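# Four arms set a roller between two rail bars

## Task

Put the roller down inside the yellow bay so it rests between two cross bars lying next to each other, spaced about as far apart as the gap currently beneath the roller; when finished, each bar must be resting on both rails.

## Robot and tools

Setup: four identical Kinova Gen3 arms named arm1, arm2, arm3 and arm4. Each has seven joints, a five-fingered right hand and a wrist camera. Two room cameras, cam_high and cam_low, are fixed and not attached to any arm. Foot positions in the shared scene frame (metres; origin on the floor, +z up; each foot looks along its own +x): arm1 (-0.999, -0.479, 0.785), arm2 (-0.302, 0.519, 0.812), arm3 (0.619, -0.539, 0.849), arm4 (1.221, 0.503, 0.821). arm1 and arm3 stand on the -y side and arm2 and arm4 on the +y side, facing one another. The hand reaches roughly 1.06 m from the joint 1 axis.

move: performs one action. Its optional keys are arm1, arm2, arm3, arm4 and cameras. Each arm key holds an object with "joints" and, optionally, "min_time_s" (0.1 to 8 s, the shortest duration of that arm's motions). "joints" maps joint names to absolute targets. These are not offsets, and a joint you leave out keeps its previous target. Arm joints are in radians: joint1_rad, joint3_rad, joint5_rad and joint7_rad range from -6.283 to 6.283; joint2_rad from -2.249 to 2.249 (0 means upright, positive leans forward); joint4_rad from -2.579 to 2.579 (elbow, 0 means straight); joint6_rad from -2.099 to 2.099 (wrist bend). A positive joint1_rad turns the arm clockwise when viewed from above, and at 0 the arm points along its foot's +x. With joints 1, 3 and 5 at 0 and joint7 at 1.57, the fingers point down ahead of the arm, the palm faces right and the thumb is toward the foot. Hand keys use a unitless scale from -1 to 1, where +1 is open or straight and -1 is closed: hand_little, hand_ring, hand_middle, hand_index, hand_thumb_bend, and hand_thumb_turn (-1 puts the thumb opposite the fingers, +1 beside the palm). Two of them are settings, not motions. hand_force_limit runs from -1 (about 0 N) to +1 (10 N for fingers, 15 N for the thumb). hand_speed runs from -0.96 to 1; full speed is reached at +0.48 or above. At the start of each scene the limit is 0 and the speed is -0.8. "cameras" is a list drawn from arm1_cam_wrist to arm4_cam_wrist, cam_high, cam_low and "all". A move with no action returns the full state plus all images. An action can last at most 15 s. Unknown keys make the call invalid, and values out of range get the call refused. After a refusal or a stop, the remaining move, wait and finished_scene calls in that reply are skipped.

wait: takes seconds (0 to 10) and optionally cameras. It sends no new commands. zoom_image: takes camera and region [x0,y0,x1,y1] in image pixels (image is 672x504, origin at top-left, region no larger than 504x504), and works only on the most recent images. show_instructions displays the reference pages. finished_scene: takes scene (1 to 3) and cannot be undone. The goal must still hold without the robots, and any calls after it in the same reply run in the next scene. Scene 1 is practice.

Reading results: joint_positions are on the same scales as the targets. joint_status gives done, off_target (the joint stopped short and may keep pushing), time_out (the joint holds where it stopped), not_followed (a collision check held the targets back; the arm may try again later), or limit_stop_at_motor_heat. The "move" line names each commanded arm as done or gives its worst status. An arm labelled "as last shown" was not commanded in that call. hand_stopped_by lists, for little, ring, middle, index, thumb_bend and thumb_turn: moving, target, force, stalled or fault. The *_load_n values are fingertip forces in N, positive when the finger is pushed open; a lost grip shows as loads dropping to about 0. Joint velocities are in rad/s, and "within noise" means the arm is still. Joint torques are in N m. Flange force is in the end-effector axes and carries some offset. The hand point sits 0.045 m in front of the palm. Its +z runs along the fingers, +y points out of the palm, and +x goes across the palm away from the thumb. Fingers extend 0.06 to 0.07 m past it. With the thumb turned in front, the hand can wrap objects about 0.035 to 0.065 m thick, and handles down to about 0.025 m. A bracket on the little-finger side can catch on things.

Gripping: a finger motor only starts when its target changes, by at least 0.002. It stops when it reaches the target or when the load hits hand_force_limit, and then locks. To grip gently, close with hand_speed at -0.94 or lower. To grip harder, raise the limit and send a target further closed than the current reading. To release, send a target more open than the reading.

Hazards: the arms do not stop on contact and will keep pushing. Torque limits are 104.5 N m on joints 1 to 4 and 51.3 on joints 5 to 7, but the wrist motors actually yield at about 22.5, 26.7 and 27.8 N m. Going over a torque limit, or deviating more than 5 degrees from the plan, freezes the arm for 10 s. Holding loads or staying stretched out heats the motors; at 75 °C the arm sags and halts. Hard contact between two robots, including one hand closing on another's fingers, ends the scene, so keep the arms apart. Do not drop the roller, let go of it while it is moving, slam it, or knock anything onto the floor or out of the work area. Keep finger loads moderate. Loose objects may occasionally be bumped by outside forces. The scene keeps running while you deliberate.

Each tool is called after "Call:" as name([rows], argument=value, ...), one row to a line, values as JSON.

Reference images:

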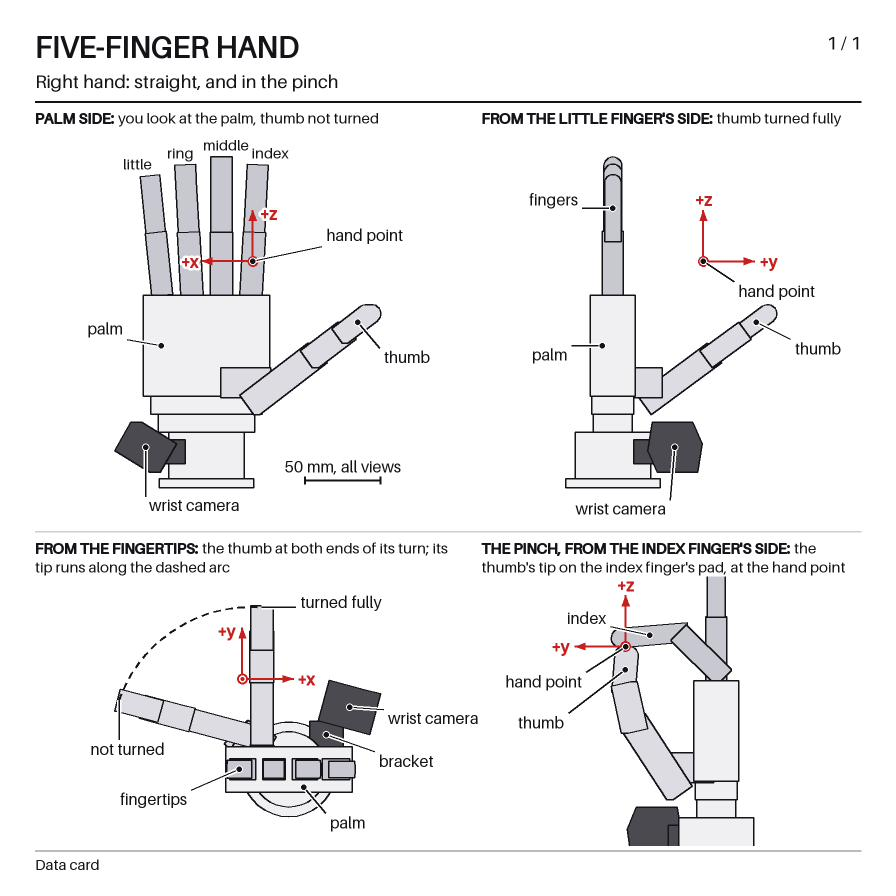

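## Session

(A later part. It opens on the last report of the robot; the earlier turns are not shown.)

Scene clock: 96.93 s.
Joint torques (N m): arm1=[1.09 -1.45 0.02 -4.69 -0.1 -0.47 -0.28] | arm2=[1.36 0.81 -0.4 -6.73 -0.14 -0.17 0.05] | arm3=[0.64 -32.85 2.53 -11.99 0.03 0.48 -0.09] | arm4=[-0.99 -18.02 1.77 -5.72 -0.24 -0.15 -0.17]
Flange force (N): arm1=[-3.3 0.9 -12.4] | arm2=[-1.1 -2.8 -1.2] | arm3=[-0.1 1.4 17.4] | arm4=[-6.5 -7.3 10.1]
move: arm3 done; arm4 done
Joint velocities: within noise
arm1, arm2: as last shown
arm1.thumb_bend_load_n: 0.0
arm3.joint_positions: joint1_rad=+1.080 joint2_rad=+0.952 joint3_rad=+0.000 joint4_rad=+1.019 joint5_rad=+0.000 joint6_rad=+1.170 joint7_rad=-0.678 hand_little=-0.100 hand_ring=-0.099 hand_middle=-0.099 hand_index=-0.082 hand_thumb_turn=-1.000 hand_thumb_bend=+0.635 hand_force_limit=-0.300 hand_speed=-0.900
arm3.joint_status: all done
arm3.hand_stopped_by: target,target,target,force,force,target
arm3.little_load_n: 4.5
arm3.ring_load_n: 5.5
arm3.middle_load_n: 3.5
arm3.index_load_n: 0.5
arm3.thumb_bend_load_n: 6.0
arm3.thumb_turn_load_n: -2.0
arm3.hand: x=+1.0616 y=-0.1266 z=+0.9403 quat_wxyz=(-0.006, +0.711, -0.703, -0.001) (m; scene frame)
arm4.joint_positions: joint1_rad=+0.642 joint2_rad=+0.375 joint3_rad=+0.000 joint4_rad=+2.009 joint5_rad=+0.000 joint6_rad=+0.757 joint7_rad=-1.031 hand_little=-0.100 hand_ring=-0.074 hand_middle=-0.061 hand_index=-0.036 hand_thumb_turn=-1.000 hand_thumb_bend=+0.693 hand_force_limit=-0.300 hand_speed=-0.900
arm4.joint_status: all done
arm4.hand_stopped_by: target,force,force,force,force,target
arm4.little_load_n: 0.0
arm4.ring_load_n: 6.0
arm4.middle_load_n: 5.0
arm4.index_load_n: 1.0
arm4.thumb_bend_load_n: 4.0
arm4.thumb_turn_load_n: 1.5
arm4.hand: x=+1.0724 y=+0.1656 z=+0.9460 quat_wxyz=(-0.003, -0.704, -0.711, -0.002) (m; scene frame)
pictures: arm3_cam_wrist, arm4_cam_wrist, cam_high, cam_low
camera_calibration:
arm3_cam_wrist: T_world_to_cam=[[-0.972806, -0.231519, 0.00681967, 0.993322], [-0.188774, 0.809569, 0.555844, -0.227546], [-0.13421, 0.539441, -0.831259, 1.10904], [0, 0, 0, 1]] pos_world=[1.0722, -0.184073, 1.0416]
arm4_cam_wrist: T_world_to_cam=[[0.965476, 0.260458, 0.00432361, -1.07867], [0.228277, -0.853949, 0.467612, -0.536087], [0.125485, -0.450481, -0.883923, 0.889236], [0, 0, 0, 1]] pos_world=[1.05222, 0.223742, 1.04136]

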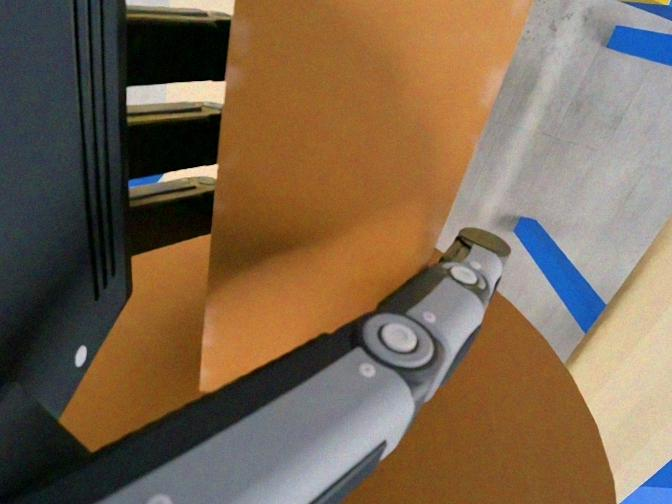

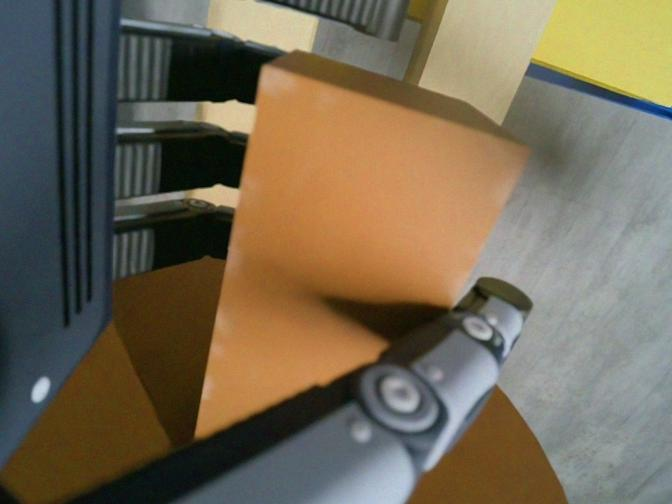

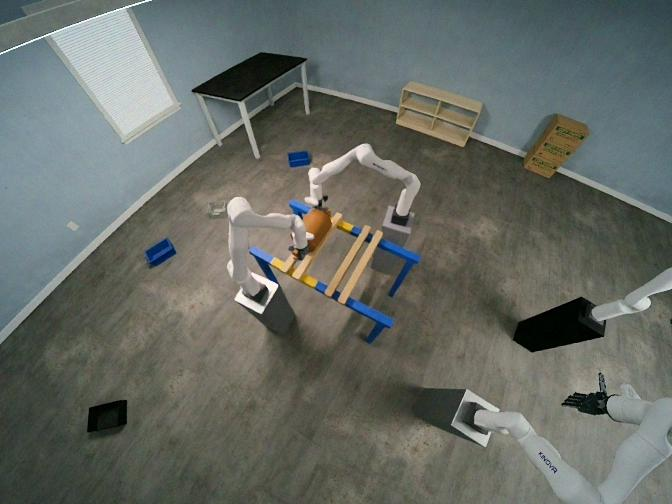

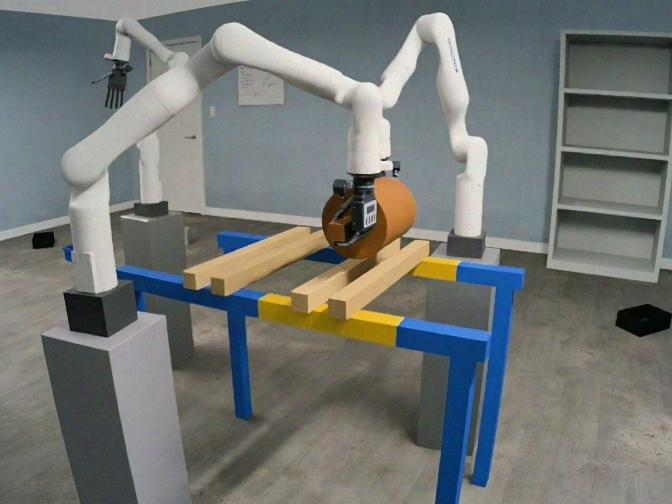

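Call:
move(arm3={"joints":{"joint2_rad":0.9756,"joint4_rad":1.0389,"joint6_rad":1.1271},"min_time_s":1.5}, arm4={"joints":{"joint2_rad":0.4143,"joint4_rad":2.0343,"joint6_rad":0.6930},"min_time_s":1.5}, cameras=[])

Call:
wait(seconds=0.3, cameras=["arm3_cam_wrist","arm4_cam_wrist","cam_low","cam_high"])

Call:
zoom_image(camera="cam_low", region=[280, 140, 460, 330])

Call:
zoom_image(camera="cam_high", region=[240, 190, 350, 290])

Scene clock: 99.30 s.
Joint torques (N m): arm1=[1.1 -1.54 -0.02 -4.72 -0.09 -0.44 -0.31] | arm2=[1.45 0.91 -0.37 -6.82 -0.15 -0.2 0.13] | arm3=[0.72 -32.47 2.71 -11.33 0.19 0.7 -0.03] | arm4=[-1.07 -18.49 1.75 -5 -0.2 -0.01 -0.07]
Flange force (N): arm1=[-3.5 0.8 -12.3] | arm2=[-0.6 -2.6 -0.8] | arm3=[-0.6 1.1 16.9] | arm4=[-6.9 -7.8 11.3]
move: arm3 done; arm4 done
Joint velocities: within noise
arm1, arm2: as last shown
arm3.joint_positions: joint1_rad=+1.080 joint2_rad=+0.976 joint3_rad=+0.000 joint4_rad=+1.039 joint5_rad=+0.000 joint6_rad=+1.127 joint7_rad=-0.678 hand_little=-0.099 hand_ring=-0.099 hand_middle=-0.099 hand_index=-0.082 hand_thumb_turn=-1.000 hand_thumb_bend=+0.635 hand_force_limit=-0.300 hand_speed=-0.900
arm3.joint_status: all done
arm3.hand_stopped_by: target,target,target,force,force,target
arm3.little_load_n: 5.0
arm3.ring_load_n: 6.0
arm3.middle_load_n: 2.5
arm3.index_load_n: 0.0
arm3.thumb_bend_load_n: 6.0
arm3.thumb_turn_load_n: -2.0
arm3.hand: x=+1.0617 y=-0.1264 z=+0.9198 quat_wxyz=(-0.006, +0.711, -0.703, -0.001) (m; scene frame)
arm4.joint_positions: joint1_rad=+0.642 joint2_rad=+0.414 joint3_rad=+0.000 joint4_rad=+2.034 joint5_rad=+0.000 joint6_rad=+0.693 joint7_rad=-1.031 hand_little=-0.100 hand_ring=-0.074 hand_middle=-0.061 hand_index=-0.036 hand_thumb_turn=-1.000 hand_thumb_bend=+0.693 hand_force_limit=-0.300 hand_speed=-0.900
arm4.joint_status: all done
arm4.hand_stopped_by: target,force,force,force,force,target
arm4.little_load_n: 0.0
arm4.ring_load_n: 5.5
arm4.middle_load_n: 5.0
arm4.index_load_n: 1.5
arm4.thumb_bend_load_n: 3.5
arm4.thumb_turn_load_n: 2.5
arm4.hand: x=+1.0726 y=+0.1656 z=+0.9262 quat_wxyz=(-0.003, -0.704, -0.711, -0.002) (m; scene frame)
pictures: none
No camera images: "cameras" was empty.

Scene clock: 99.60 s.
Joint torques (N m): arm1=[1.2 -1.48 -0.01 -4.64 -0.06 -0.41 -0.31] | arm2=[1.41 0.93 -0.36 -6.86 -0.16 -0.2 0.05] | arm3=[0.72 -32.55 2.73 -11.35 0.22 0.72 0] | arm4=[-1.08 -18.47 1.72 -5.01 -0.23 0.02 -0.09]
Flange force (N): arm1=[-3.5 0.9 -12.4] | arm2=[-0.6 -2.8 -0.6] | arm3=[-0.7 1.1 17.0] | arm4=[-6.8 -7.9 11.3]
Joint velocities: within noise
arm1.joint_positions: joint1_rad=-0.256 joint2_rad=-0.328 joint3_rad=-0.058 joint4_rad=+1.458 joint5_rad=-0.070 joint6_rad=+1.986 joint7_rad=-2.144 hand_little=+1.000 hand_ring=+1.000 hand_middle=+1.000 hand_index=+1.000 hand_thumb_turn=+1.000 hand_thumb_bend=+1.000 hand_force_limit=+0.000 hand_speed=-0.800
arm1.joint_status: not commanded
arm1.hand_stopped_by: target,target,target,target,target,target
arm1.little_load_n: 0.0
arm1.ring_load_n: 0.0
arm1.middle_load_n: 0.0
arm1.index_load_n: 0.0
arm1.thumb_bend_load_n: 0.0
arm1.thumb_turn_load_n: 0.0
arm1.hand: x=-1.0711 y=-0.2724 z=+1.2826 quat_wxyz=(+0.010, +0.552, -0.833, -0.017) (m; scene frame)
arm2.joint_positions: joint1_rad=+0.344 joint2_rad=-0.414 joint3_rad=-0.124 joint4_rad=+1.417 joint5_rad=-0.016 joint6_rad=+1.950 joint7_rad=-1.893 hand_little=+1.000 hand_ring=+1.000 hand_middle=+1.000 hand_index=+1.000 hand_thumb_turn=+1.000 hand_thumb_bend=+1.000 hand_force_limit=+0.000 hand_speed=-0.800
arm2.joint_status: not commanded
arm2.hand_stopped_by: target,target,target,target,target,target
arm2.little_load_n: 0.0
arm2.ring_load_n: 0.0
arm2.middle_load_n: 0.0
arm2.index_load_n: 0.0
arm2.thumb_bend_load_n: 0.0
arm2.thumb_turn_load_n: 0.0
arm2.hand: x=-0.3315 y=+0.3162 z=+1.3420 quat_wxyz=(-0.051, -0.895, -0.435, +0.082) (m; scene frame)
arm3.joint_positions: joint1_rad=+1.080 joint2_rad=+0.976 joint3_rad=+0.000 joint4_rad=+1.039 joint5_rad=+0.000 joint6_rad=+1.127 joint7_rad=-0.678 hand_little=-0.099 hand_ring=-0.099 hand_middle=-0.099 hand_index=-0.082 hand_thumb_turn=-1.000 hand_thumb_bend=+0.635 hand_force_limit=-0.300 hand_speed=-0.900
arm3.joint_status: all done
arm3.hand_stopped_by: target,target,target,force,force,target
arm3.little_load_n: 5.0
arm3.ring_load_n: 5.5
arm3.middle_load_n: 3.0
arm3.index_load_n: 0.0
arm3.thumb_bend_load_n: 6.0
arm3.thumb_turn_load_n: -2.5
arm3.hand: x=+1.0617 y=-0.1264 z=+0.9198 quat_wxyz=(-0.006, +0.711, -0.703, -0.001) (m; scene frame)
arm4.joint_positions: joint1_rad=+0.642 joint2_rad=+0.414 joint3_rad=+0.000 joint4_rad=+2.034 joint5_rad=+0.000 joint6_rad=+0.693 joint7_rad=-1.031 hand_little=-0.100 hand_ring=-0.074 hand_middle=-0.061 hand_index=-0.036 hand_thumb_turn=-1.000 hand_thumb_bend=+0.693 hand_force_limit=-0.300 hand_speed=-0.900
arm4.joint_status: all done
arm4.hand_stopped_by: target,force,force,force,force,target
arm4.little_load_n: 0.0
arm4.ring_load_n: 5.5
arm4.middle_load_n: 5.0
arm4.index_load_n: 1.5
arm4.thumb_bend_load_n: 3.5
arm4.thumb_turn_load_n: 2.5
arm4.hand: x=+1.0726 y=+0.1656 z=+0.9262 quat_wxyz=(-0.003, -0.704, -0.711, -0.002) (m; scene frame)
wait: 0.30 s; at rest by 0.27 s
pictures: arm3_cam_wrist, arm4_cam_wrist, cam_high, cam_low
camera_calibration:
arm3_cam_wrist: T_world_to_cam=[[-0.972794, -0.231571, 0.00690119, 0.9935], [-0.18877, 0.809559, 0.55586, -0.216316], [-0.134308, 0.539434, -0.831247, 1.09199], [0, 0, 0, 1]] pos_world=[1.0723, -0.183873, 1.0211]
arm4_cam_wrist: T_world_to_cam=[[0.965479, 0.260446, 0.0043005, -1.07863], [0.228266, -0.85391, 0.467688, -0.52701], [0.125479, -0.450561, -0.883883, 0.87166], [0, 0, 0, 1]] pos_world=[1.05232, 0.223642, 1.02156]

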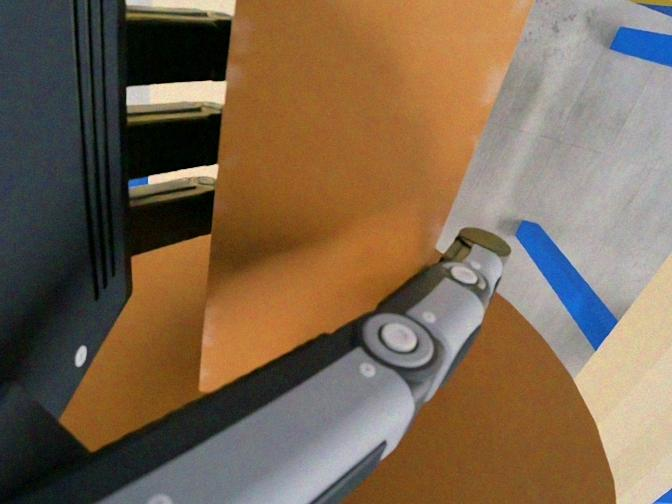

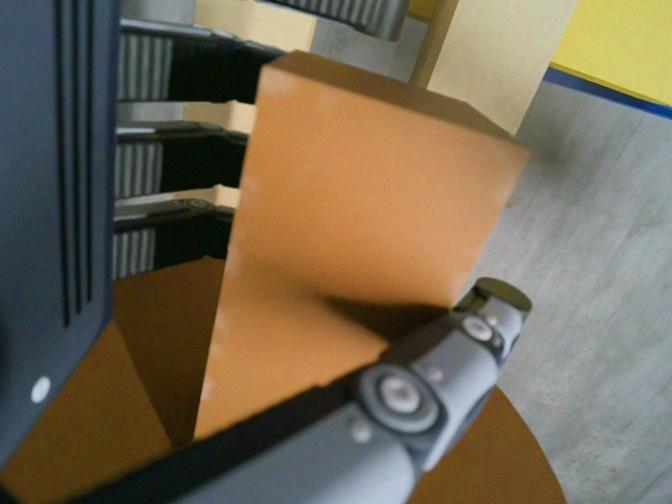

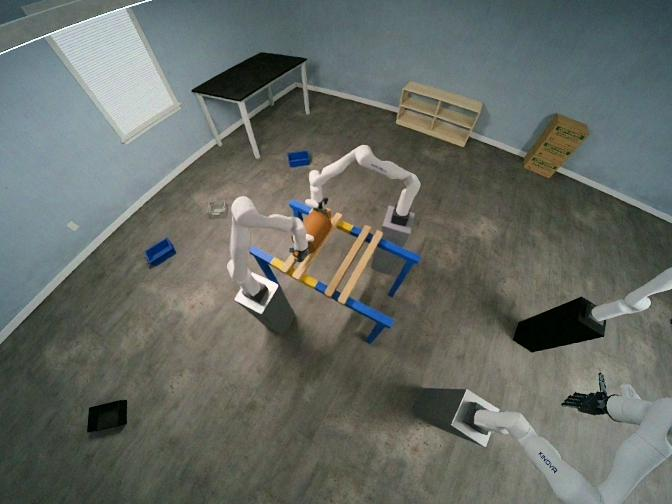

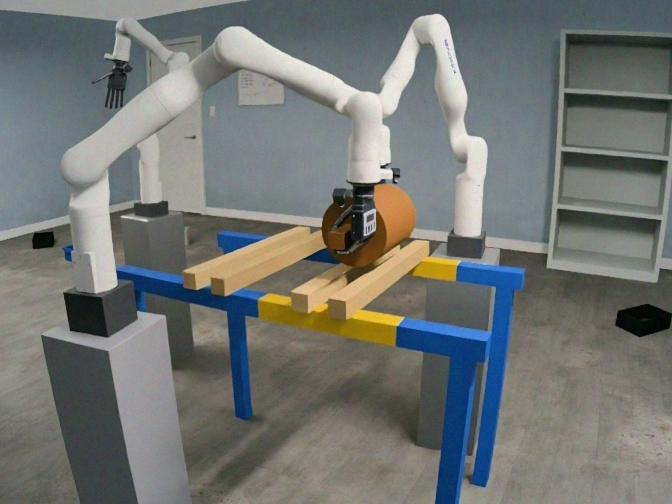

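Scaled by 2.653 from the camera's 672x504 image, which has a finer 960x720 frame.

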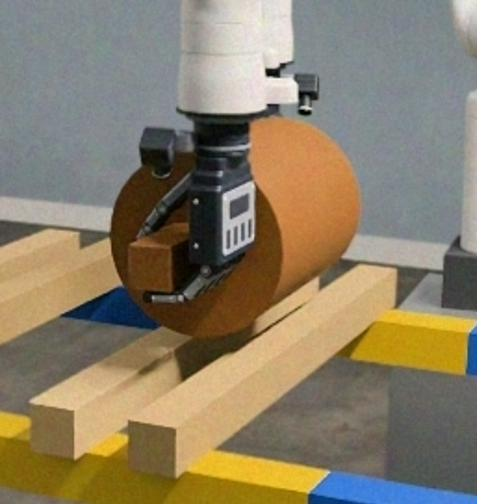

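Scaled by 4.582 from the camera's 672x504 image, which has a finer 960x720 frame.

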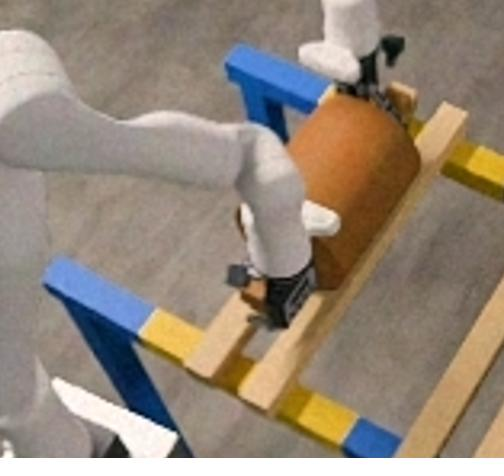

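Call:
zoom_image(camera="arm3_cam_wrist", region=[100, 0, 260, 250])

Call:
zoom_image(camera="arm3_cam_wrist", region=[400, 0, 672, 300])

Call:
zoom_image(camera="arm4_cam_wrist", region=[180, 0, 600, 260])

Scaled by 2.016 from the camera's 672x504 image, which has a finer 960x720 frame.

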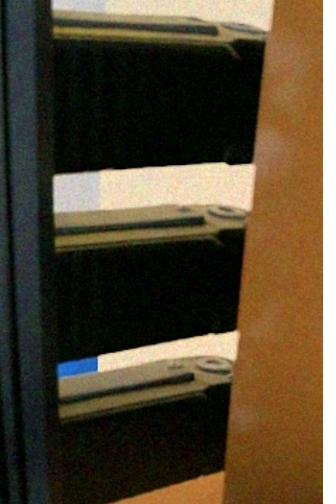

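Scaled by 1.680 from the camera's 672x504 image, which has a finer 960x720 frame.

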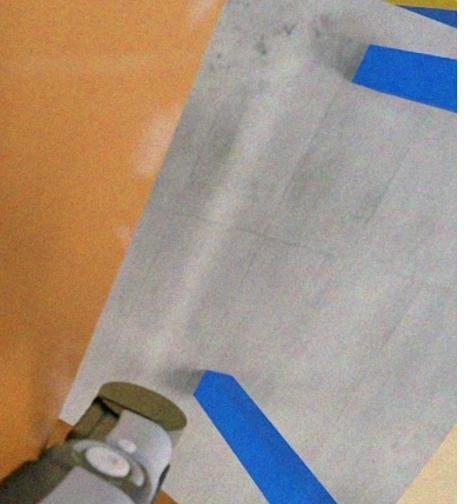

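Scaled by 1.200 from the camera's 672x504 image, which has a finer 960x720 frame.

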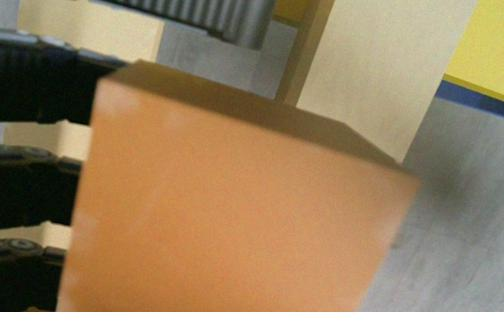

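Call:
move(arm3={"joints":{"joint1_rad":1.0842,"joint2_rad":0.9846,"joint4_rad":1.0188,"joint6_rad":1.1381,"joint7_rad":-0.6731},"min_time_s":1}, arm4={"joints":{"joint1_rad":0.6317,"joint2_rad":0.4100,"joint4_rad":2.0422,"joint6_rad":0.6895,"joint7_rad":-1.0418},"min_time_s":1})

Call:
move(arm3={"joints":{"joint2_rad":1.0089,"joint4_rad":1.0349,"joint6_rad":1.0978},"min_time_s":2}, arm4={"joints":{"joint2_rad":0.4525,"joint4_rad":2.0649,"joint6_rad":0.6242},"min_time_s":2}, cameras=["arm3_cam_wrist","arm4_cam_wrist","cam_low","cam_high"])

Call:
zoom_image(camera="cam_low", region=[280, 140, 460, 330])

Scene clock: 102.40 s.
Joint torques (N m): arm1=[1.08 -1.63 -0.04 -4.64 -0.03 -0.43 -0.32] | arm2=[1.41 0.9 -0.49 -6.79 -0.12 -0.12 0.01] | arm3=[0.66 -32.89 2.59 -11.64 0.07 0.55 -0.1] | arm4=[-1.09 -18.32 1.72 -5.14 -0.26 -0.13 -0.13]
Flange force (N): arm1=[-3.8 1.0 -12.6] | arm2=[-0.9 -3.3 -0.7] | arm3=[-0.2 1.3 17.1] | arm4=[-6.4 -7.8 11.0]
move: arm3 done; arm4 done
Joint velocities: within noise
arm1, arm2: as last shown
arm2.middle_load_n: 0.5
arm3.joint_positions: joint1_rad=+1.084 joint2_rad=+0.985 joint3_rad=+0.000 joint4_rad=+1.019 joint5_rad=+0.000 joint6_rad=+1.138 joint7_rad=-0.673 hand_little=-0.099 hand_ring=-0.099 hand_middle=-0.099 hand_index=-0.082 hand_thumb_turn=-1.000 hand_thumb_bend=+0.635 hand_force_limit=-0.300 hand_speed=-0.900
arm3.joint_status: all done
arm3.hand_stopped_by: target,target,target,force,force,target
arm3.little_load_n: 5.0
arm3.ring_load_n: 6.0
arm3.middle_load_n: 3.0
arm3.index_load_n: 0.0
arm3.thumb_bend_load_n: 6.0
arm3.thumb_turn_load_n: -2.5
arm3.hand: x=+1.0662 y=-0.1264 z=+0.9198 quat_wxyz=(-0.006, +0.711, -0.703, -0.001) (m; scene frame)
arm4.joint_positions: joint1_rad=+0.632 joint2_rad=+0.410 joint3_rad=+0.000 joint4_rad=+2.042 joint5_rad=+0.000 joint6_rad=+0.690 joint7_rad=-1.042 hand_little=-0.100 hand_ring=-0.074 hand_middle=-0.061 hand_index=-0.036 hand_thumb_turn=-1.000 hand_thumb_bend=+0.693 hand_force_limit=-0.300 hand_speed=-0.900
arm4.joint_status: all done
arm4.hand_stopped_by: target,force,force,force,force,target
arm4.little_load_n: 0.0
arm4.ring_load_n: 6.0
arm4.middle_load_n: 5.0
arm4.index_load_n: 1.0
arm4.thumb_bend_load_n: 3.5
arm4.thumb_turn_load_n: 1.5
arm4.hand: x=+1.0771 y=+0.1657 z=+0.9263 quat_wxyz=(-0.003, -0.704, -0.711, -0.002) (m; scene frame)
pictures: none

Scene clock: 104.70 s.
Joint torques (N m): arm1=[1.12 -1.54 -0.04 -4.7 -0.03 -0.39 -0.35] | arm2=[1.28 0.9 -0.47 -6.83 -0.19 -0.22 0.09] | arm3=[1.04 -29.02 2.98 -9.48 0.42 0.7 0.02] | arm4=[-1.18 -18.01 1.66 -4.19 -0.21 -0.13 -0.07]
Flange force (N): arm1=[-3.7 0.7 -12.2] | arm2=[-0.7 -3.0 -0.9] | arm3=[-1.1 1.3 11.0] | arm4=[-6.3 -8.1 9.8]
move: arm3 done; arm4 done
Joint velocities: within noise
arm1, arm2: as last shown
arm2.middle_load_n: 0.0
arm3.joint_positions: joint1_rad=+1.084 joint2_rad=+1.009 joint3_rad=+0.000 joint4_rad=+1.035 joint5_rad=+0.000 joint6_rad=+1.098 joint7_rad=-0.673 hand_little=-0.099 hand_ring=-0.099 hand_middle=-0.099 hand_index=-0.082 hand_thumb_turn=-1.000 hand_thumb_bend=+0.635 hand_force_limit=-0.300 hand_speed=-0.900
arm3.joint_status: all done
arm3.hand_stopped_by: target,target,target,force,force,target
arm3.little_load_n: 4.0
arm3.ring_load_n: 5.0
arm3.middle_load_n: 2.0
arm3.index_load_n: 0.5
arm3.thumb_bend_load_n: 6.0
arm3.thumb_turn_load_n: -1.5
arm3.hand: x=+1.0664 y=-0.1262 z=+0.8999 quat_wxyz=(-0.006, +0.711, -0.703, -0.001) (m; scene frame)
arm4.joint_positions: joint1_rad=+0.632 joint2_rad=+0.453 joint3_rad=+0.000 joint4_rad=+2.065 joint5_rad=+0.000 joint6_rad=+0.624 joint7_rad=-1.042 hand_little=-0.100 hand_ring=-0.074 hand_middle=-0.061 hand_index=-0.036 hand_thumb_turn=-1.000 hand_thumb_bend=+0.693 hand_force_limit=-0.300 hand_speed=-0.900
arm4.joint_status: all done
arm4.hand_stopped_by: target,force,force,force,force,target
arm4.little_load_n: 0.0
arm4.ring_load_n: 5.5
arm4.middle_load_n: 4.5
arm4.index_load_n: 1.0
arm4.thumb_bend_load_n: 3.5
arm4.thumb_turn_load_n: 2.5
arm4.hand: x=+1.0772 y=+0.1656 z=+0.9063 quat_wxyz=(-0.003, -0.704, -0.711, -0.002) (m; scene frame)
pictures: arm3_cam_wrist, arm4_cam_wrist, cam_high, cam_low
camera_calibration:
arm3_cam_wrist: T_world_to_cam=[[-0.972806, -0.231519, 0.00681967, 0.998263], [-0.188774, 0.809569, 0.555844, -0.204526], [-0.13421, 0.539441, -0.831259, 1.07587], [0, 0, 0, 1]] pos_world=[1.0769, -0.183673, 1.0012]
arm4_cam_wrist: T_world_to_cam=[[0.965476, 0.260458, 0.00432361, -1.08311], [0.228277, -0.853949, 0.467612, -0.518703], [0.125485, -0.450481, -0.883923, 0.853497], [0, 0, 0, 1]] pos_world=[1.05702, 0.223642, 1.00166]

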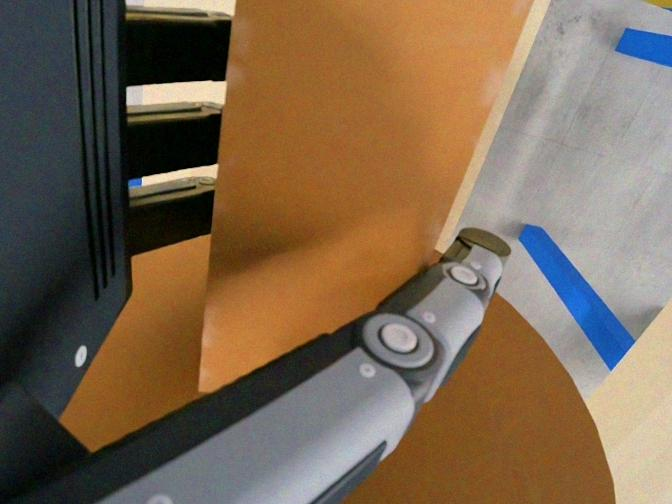

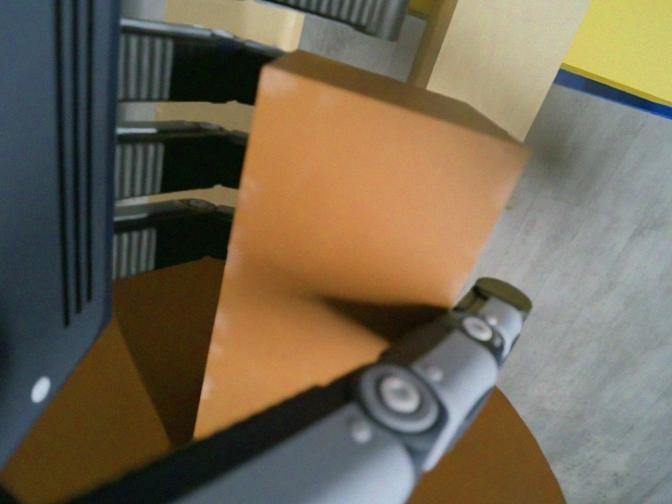

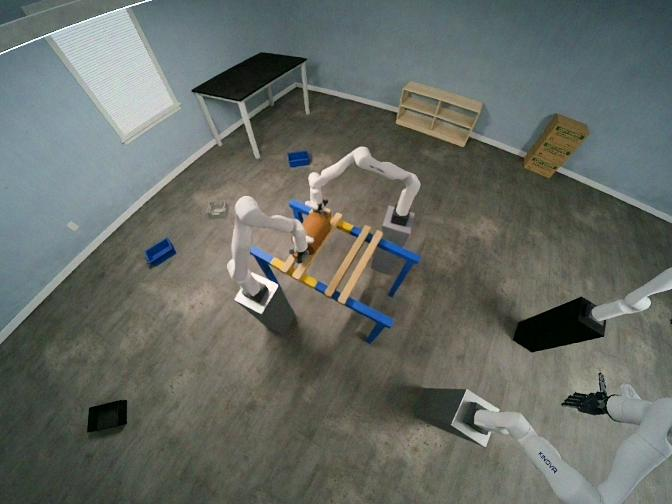

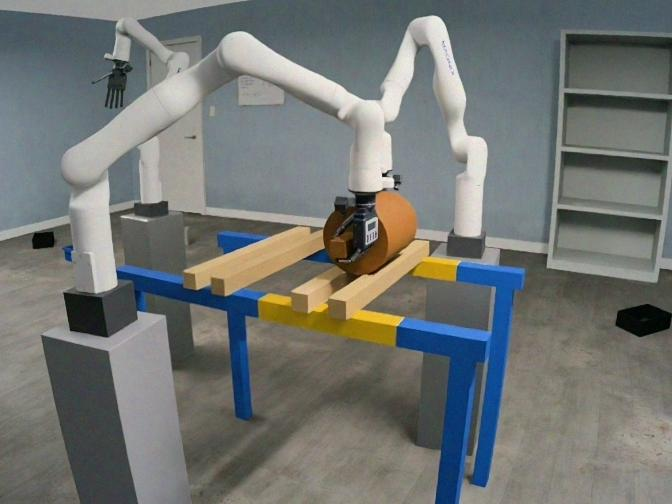

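Scaled by 2.653 from the camera's 672x504 image, which has a finer 960x720 frame.

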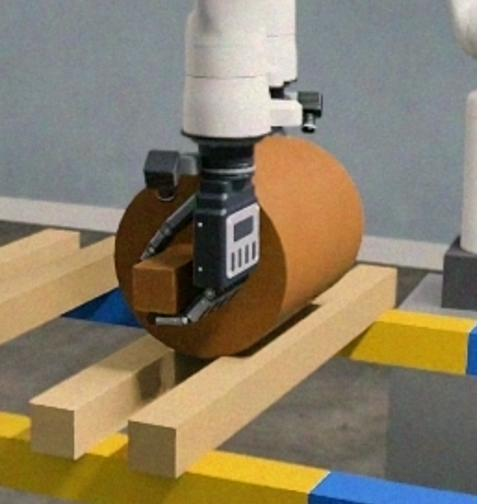

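Call:
move(arm3={"joints":{"joint1_rad":1.0822,"joint2_rad":1.0114,"joint4_rad":1.0472,"joint6_rad":1.0830,"joint7_rad":-0.6751},"min_time_s":1.5}, arm4={"joints":{"joint1_rad":0.6270,"joint2_rad":0.4596,"joint4_rad":2.0726,"joint6_rad":0.6094,"joint7_rad":-1.0465},"min_time_s":1.5}, cameras=["arm3_cam_wrist","arm4_cam_wrist","cam_low"])

Call:
zoom_image(camera="cam_low", region=[280, 140, 460, 330])

Scene clock: 107.17 s.
Joint torques (N m): arm1=[1.04 -1.5 0.09 -4.76 -0.09 -0.45 -0.25] | arm2=[1.39 0.9 -0.44 -6.84 -0.11 -0.18 0.13] | arm3=[1.43 -20.46 3.24 -7.63 0.61 -1.36 -0.05] | arm4=[-1.87 -13.77 0.89 -2.1 -0.41 -0.13 -0.13]
Flange force (N): arm1=[-3.1 1.2 -12.1] | arm2=[-0.7 -2.8 -0.7] | arm3=[1.1 5.2 -5.2] | arm4=[-4.9 -9.7 -1.6]
move: arm3 done; arm4 done
Joint velocities: within noise
arm1, arm2: as last shown
arm3.joint_positions: joint1_rad=+1.082 joint2_rad=+1.011 joint3_rad=+0.000 joint4_rad=+1.047 joint5_rad=+0.000 joint6_rad=+1.083 joint7_rad=-0.675 hand_little=-0.100 hand_ring=-0.099 hand_middle=-0.100 hand_index=-0.082 hand_thumb_turn=-1.000 hand_thumb_bend=+0.635 hand_force_limit=-0.300 hand_speed=-0.900
arm3.joint_status: all done
arm3.hand_stopped_by: target,target,target,force,force,target
arm3.little_load_n: 0.0
arm3.ring_load_n: 0.0
arm3.middle_load_n: 0.0
arm3.index_load_n: 0.0
arm3.thumb_bend_load_n: 6.5
arm3.thumb_turn_load_n: -0.5
arm3.hand: x=+1.0644 y=-0.1262 z=+0.8948 quat_wxyz=(-0.006, +0.711, -0.703, -0.001) (m; scene frame)
arm4.joint_positions: joint1_rad=+0.627 joint2_rad=+0.460 joint3_rad=+0.000 joint4_rad=+2.073 joint5_rad=+0.000 joint6_rad=+0.609 joint7_rad=-1.046 hand_little=-0.100 hand_ring=-0.074 hand_middle=-0.062 hand_index=-0.036 hand_thumb_turn=-1.000 hand_thumb_bend=+0.693 hand_force_limit=-0.300 hand_speed=-0.900
arm4.joint_status: all done
arm4.hand_stopped_by: target,force,force,force,force,target
arm4.little_load_n: 0.0
arm4.ring_load_n: 3.5
arm4.middle_load_n: 0.0
arm4.index_load_n: 0.0
arm4.thumb_bend_load_n: 2.5
arm4.thumb_turn_load_n: 0.0
arm4.hand: x=+1.0792 y=+0.1656 z=+0.9023 quat_wxyz=(-0.003, -0.704, -0.711, -0.002) (m; scene frame)
pictures: arm3_cam_wrist, arm4_cam_wrist, cam_low
camera_calibration:
arm3_cam_wrist: T_world_to_cam=[[-0.972794, -0.231571, 0.00690119, 0.99627], [-0.18877, 0.809559, 0.55586, -0.202227], [-0.134308, 0.539434, -0.831247, 1.07148], [0, 0, 0, 1]] pos_world=[1.0749, -0.183573, 0.996202]
arm4_cam_wrist: T_world_to_cam=[[0.965479, 0.260446, 0.0043005, -1.085], [0.228266, -0.85391, 0.467688, -0.517362], [0.125479, -0.450561, -0.883883, 0.849694], [0, 0, 0, 1]] pos_world=[1.05902, 0.223642, 0.99766]

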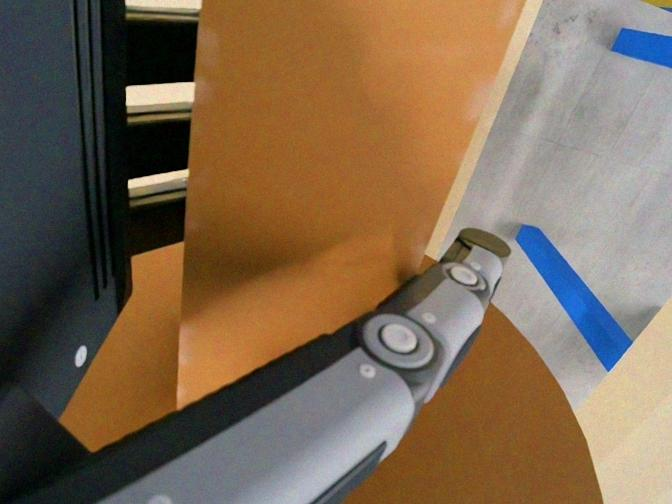

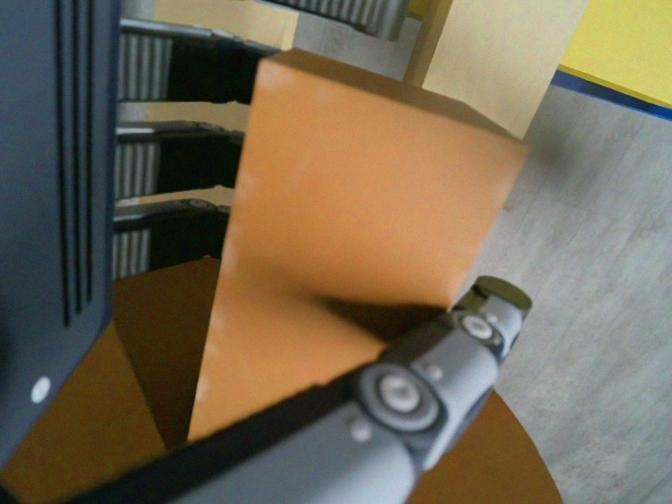

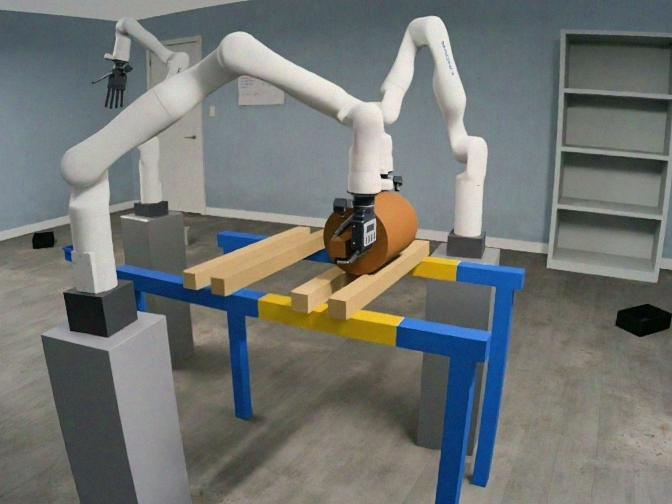

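Scaled by 2.653 from the camera's 672x504 image, which has a finer 960x720 frame.

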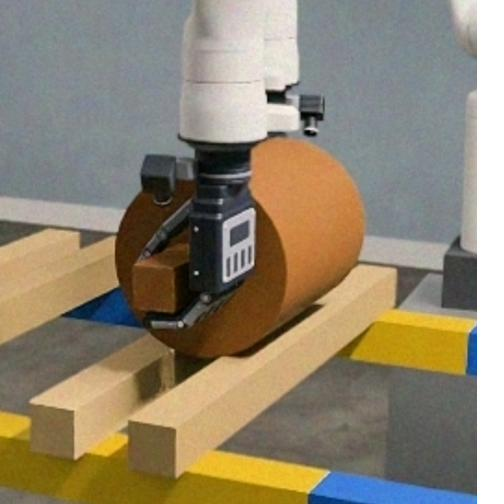

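Call:
move(arm3={"joints":{"hand_speed":-0.85,"hand_thumb_bend":1.0}}, arm4={"joints":{"hand_speed":-0.85,"hand_thumb_bend":1.0}})

Call:
move(arm3={"joints":{"hand_speed":-0.8,"hand_index":0.75,"hand_middle":0.75,"hand_ring":0.75,"hand_little":0.75}}, arm4={"joints":{"hand_speed":-0.8,"hand_index":0.75,"hand_middle":0.75,"hand_ring":0.75,"hand_little":0.75}}, cameras=["arm3_cam_wrist","arm4_cam_wrist","cam_low"])

Call:
zoom_image(camera="cam_low", region=[280, 140, 460, 330])

Scene clock: 109.93 s.
Joint torques (N m): arm1=[1.09 -1.47 -0.03 -4.8 -0.08 -0.43 -0.32] | arm2=[1.37 0.86 -0.39 -6.77 -0.16 -0.26 0.1] | arm3=[0.18 -24.78 1.87 -7.82 -0.19 0.21 0.08] | arm4=[-2.19 -14.98 0.51 -2.66 -0.62 -0.14 -0.11]
Flange force (N): arm1=[-3.4 0.6 -11.8] | arm2=[-0.8 -2.7 -1.3] | arm3=[-0.2 0.4 3.5] | arm4=[-4.6 -10.5 1.7]
move: arm3 done; arm4 done
Joint velocities: within noise
arm1, arm2: as last shown
arm3.joint_positions: joint1_rad=+1.082 joint2_rad=+1.011 joint3_rad=+0.000 joint4_rad=+1.047 joint5_rad=+0.000 joint6_rad=+1.083 joint7_rad=-0.675 hand_little=-0.100 hand_ring=-0.099 hand_middle=-0.100 hand_index=-0.082 hand_thumb_turn=-1.000 hand_thumb_bend=+1.000 hand_force_limit=-0.300 hand_speed=-0.850
arm3.joint_status: all done
arm3.hand_stopped_by: target,target,target,force,target,target
arm3.little_load_n: 0.0
arm3.ring_load_n: 0.5
arm3.middle_load_n: 0.0
arm3.index_load_n: 0.0
arm3.thumb_bend_load_n: 0.0
arm3.thumb_turn_load_n: 0.0
arm3.hand: x=+1.0644 y=-0.1262 z=+0.8948 quat_wxyz=(-0.006, +0.711, -0.703, -0.001) (m; scene frame)
arm4.joint_positions: joint1_rad=+0.627 joint2_rad=+0.460 joint3_rad=+0.000 joint4_rad=+2.073 joint5_rad=+0.000 joint6_rad=+0.609 joint7_rad=-1.046 hand_little=-0.100 hand_ring=-0.074 hand_middle=-0.062 hand_index=-0.036 hand_thumb_turn=-1.000 hand_thumb_bend=+1.000 hand_force_limit=-0.300 hand_speed=-0.850
arm4.joint_status: all done
arm4.hand_stopped_by: target,force,force,force,target,target
arm4.little_load_n: 0.0
arm4.ring_load_n: 3.0
arm4.middle_load_n: 0.0
arm4.index_load_n: 0.0
arm4.thumb_bend_load_n: 0.0
arm4.thumb_turn_load_n: 0.0
arm4.hand: x=+1.0792 y=+0.1656 z=+0.9023 quat_wxyz=(-0.003, -0.704, -0.711, -0.002) (m; scene frame)
pictures: none

Scene clock: 111.93 s.
Joint torques (N m): arm1=[1.11 -1.53 -0.05 -4.68 -0.08 -0.38 -0.33] | arm2=[1.36 0.88 -0.38 -6.77 -0.16 -0.2 0.08] | arm3=[0.18 -24.82 1.85 -7.9 -0.21 0.17 0.06] | arm4=[-1.4 -13.23 1.47 -1.94 -0.05 -0.28 -0.03]
Flange force (N): arm1=[-3.7 0.8 -12.3] | arm2=[-0.8 -2.7 -1.1] | arm3=[-0.1 0.6 3.6] | arm4=[-5.6 -8.3 -3.4]
move: arm3 done; arm4 done
Joint velocities: within noise
arm1, arm2: as last shown
arm1.little_load_n: 0.5
arm1.thumb_bend_load_n: -0.5
arm3.joint_positions: joint1_rad=+1.082 joint2_rad=+1.011 joint3_rad=+0.000 joint4_rad=+1.047 joint5_rad=+0.000 joint6_rad=+1.083 joint7_rad=-0.675 hand_little=+0.750 hand_ring=+0.750 hand_middle=+0.750 hand_index=+0.750 hand_thumb_turn=-1.000 hand_thumb_bend=+1.000 hand_force_limit=-0.300 hand_speed=-0.800
arm3.joint_status: all done
arm3.hand_stopped_by: target,target,target,target,target,target
arm3.little_load_n: 0.0
arm3.ring_load_n: 0.0
arm3.middle_load_n: 0.0
arm3.index_load_n: 0.0
arm3.thumb_bend_load_n: 0.0
arm3.thumb_turn_load_n: 0.0
arm3.hand: x=+1.0644 y=-0.1262 z=+0.8948 quat_wxyz=(-0.006, +0.711, -0.703, -0.001) (m; scene frame)
arm4.joint_positions: joint1_rad=+0.627 joint2_rad=+0.460 joint3_rad=+0.000 joint4_rad=+2.073 joint5_rad=+0.000 joint6_rad=+0.609 joint7_rad=-1.046 hand_little=+0.750 hand_ring=+0.750 hand_middle=+0.750 hand_index=+0.750 hand_thumb_turn=-1.000 hand_thumb_bend=+1.000 hand_force_limit=-0.300 hand_speed=-0.800
arm4.joint_status: all done
arm4.hand_stopped_by: target,target,target,target,target,target
arm4.little_load_n: 0.0
arm4.ring_load_n: 0.0
arm4.middle_load_n: 0.0
arm4.index_load_n: 0.0
arm4.thumb_bend_load_n: 0.0
arm4.thumb_turn_load_n: 0.0
arm4.hand: x=+1.0792 y=+0.1656 z=+0.9023 quat_wxyz=(-0.003, -0.704, -0.711, -0.002) (m; scene frame)
pictures: arm3_cam_wrist, arm4_cam_wrist, cam_low
camera_calibration:
arm3_cam_wrist: T_world_to_cam=[[-0.972794, -0.231571, 0.00690119, 0.99627], [-0.18877, 0.809559, 0.55586, -0.202227], [-0.134308, 0.539434, -0.831247, 1.07148], [0, 0, 0, 1]] pos_world=[1.0749, -0.183573, 0.996202]
arm4_cam_wrist: T_world_to_cam=[[0.965479, 0.260446, 0.00430129, -1.085], [0.22826, -0.853889, 0.46773, -0.517402], [0.125491, -0.450601, -0.883861, 0.849669], [0, 0, 0, 1]] pos_world=[1.05902, 0.223642, 0.99766]

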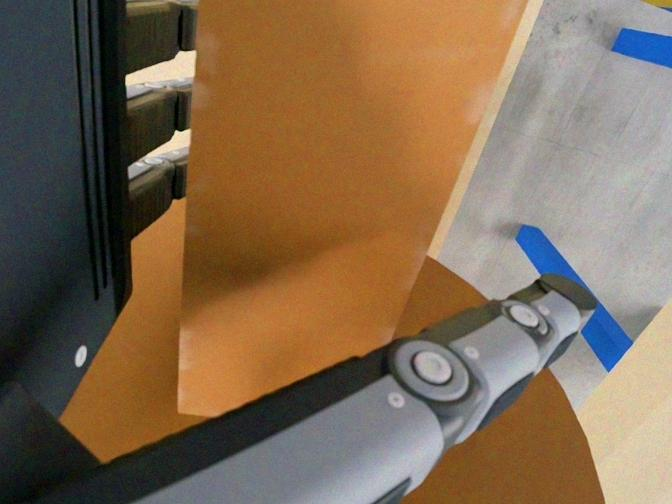

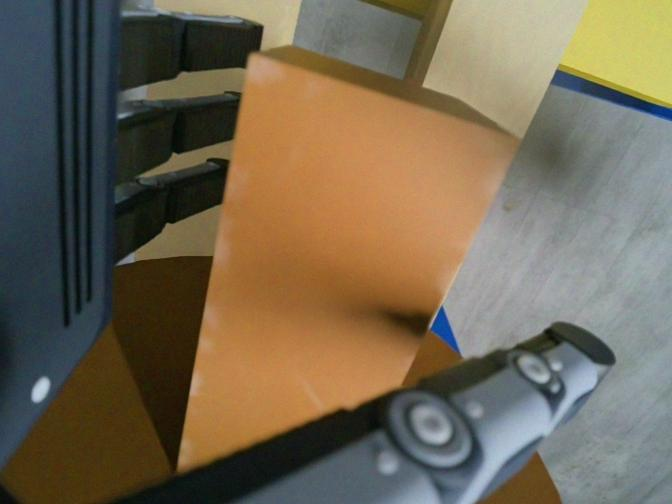

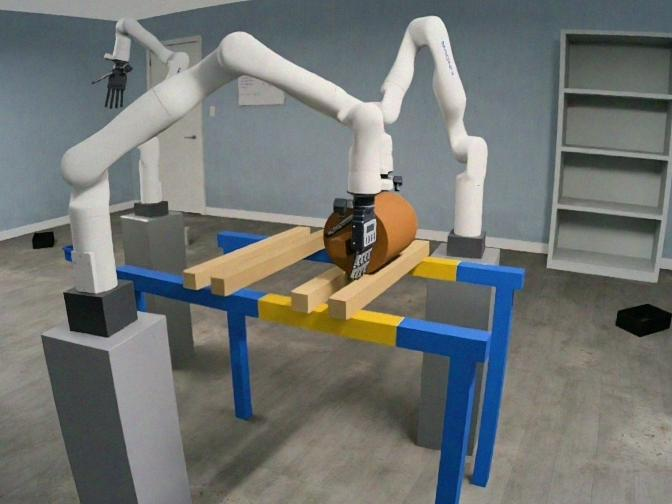

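Scaled by 2.653 from the camera's 672x504 image, which has a finer 960x720 frame.

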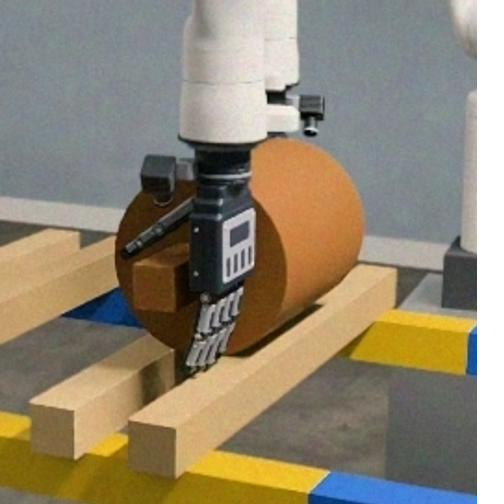

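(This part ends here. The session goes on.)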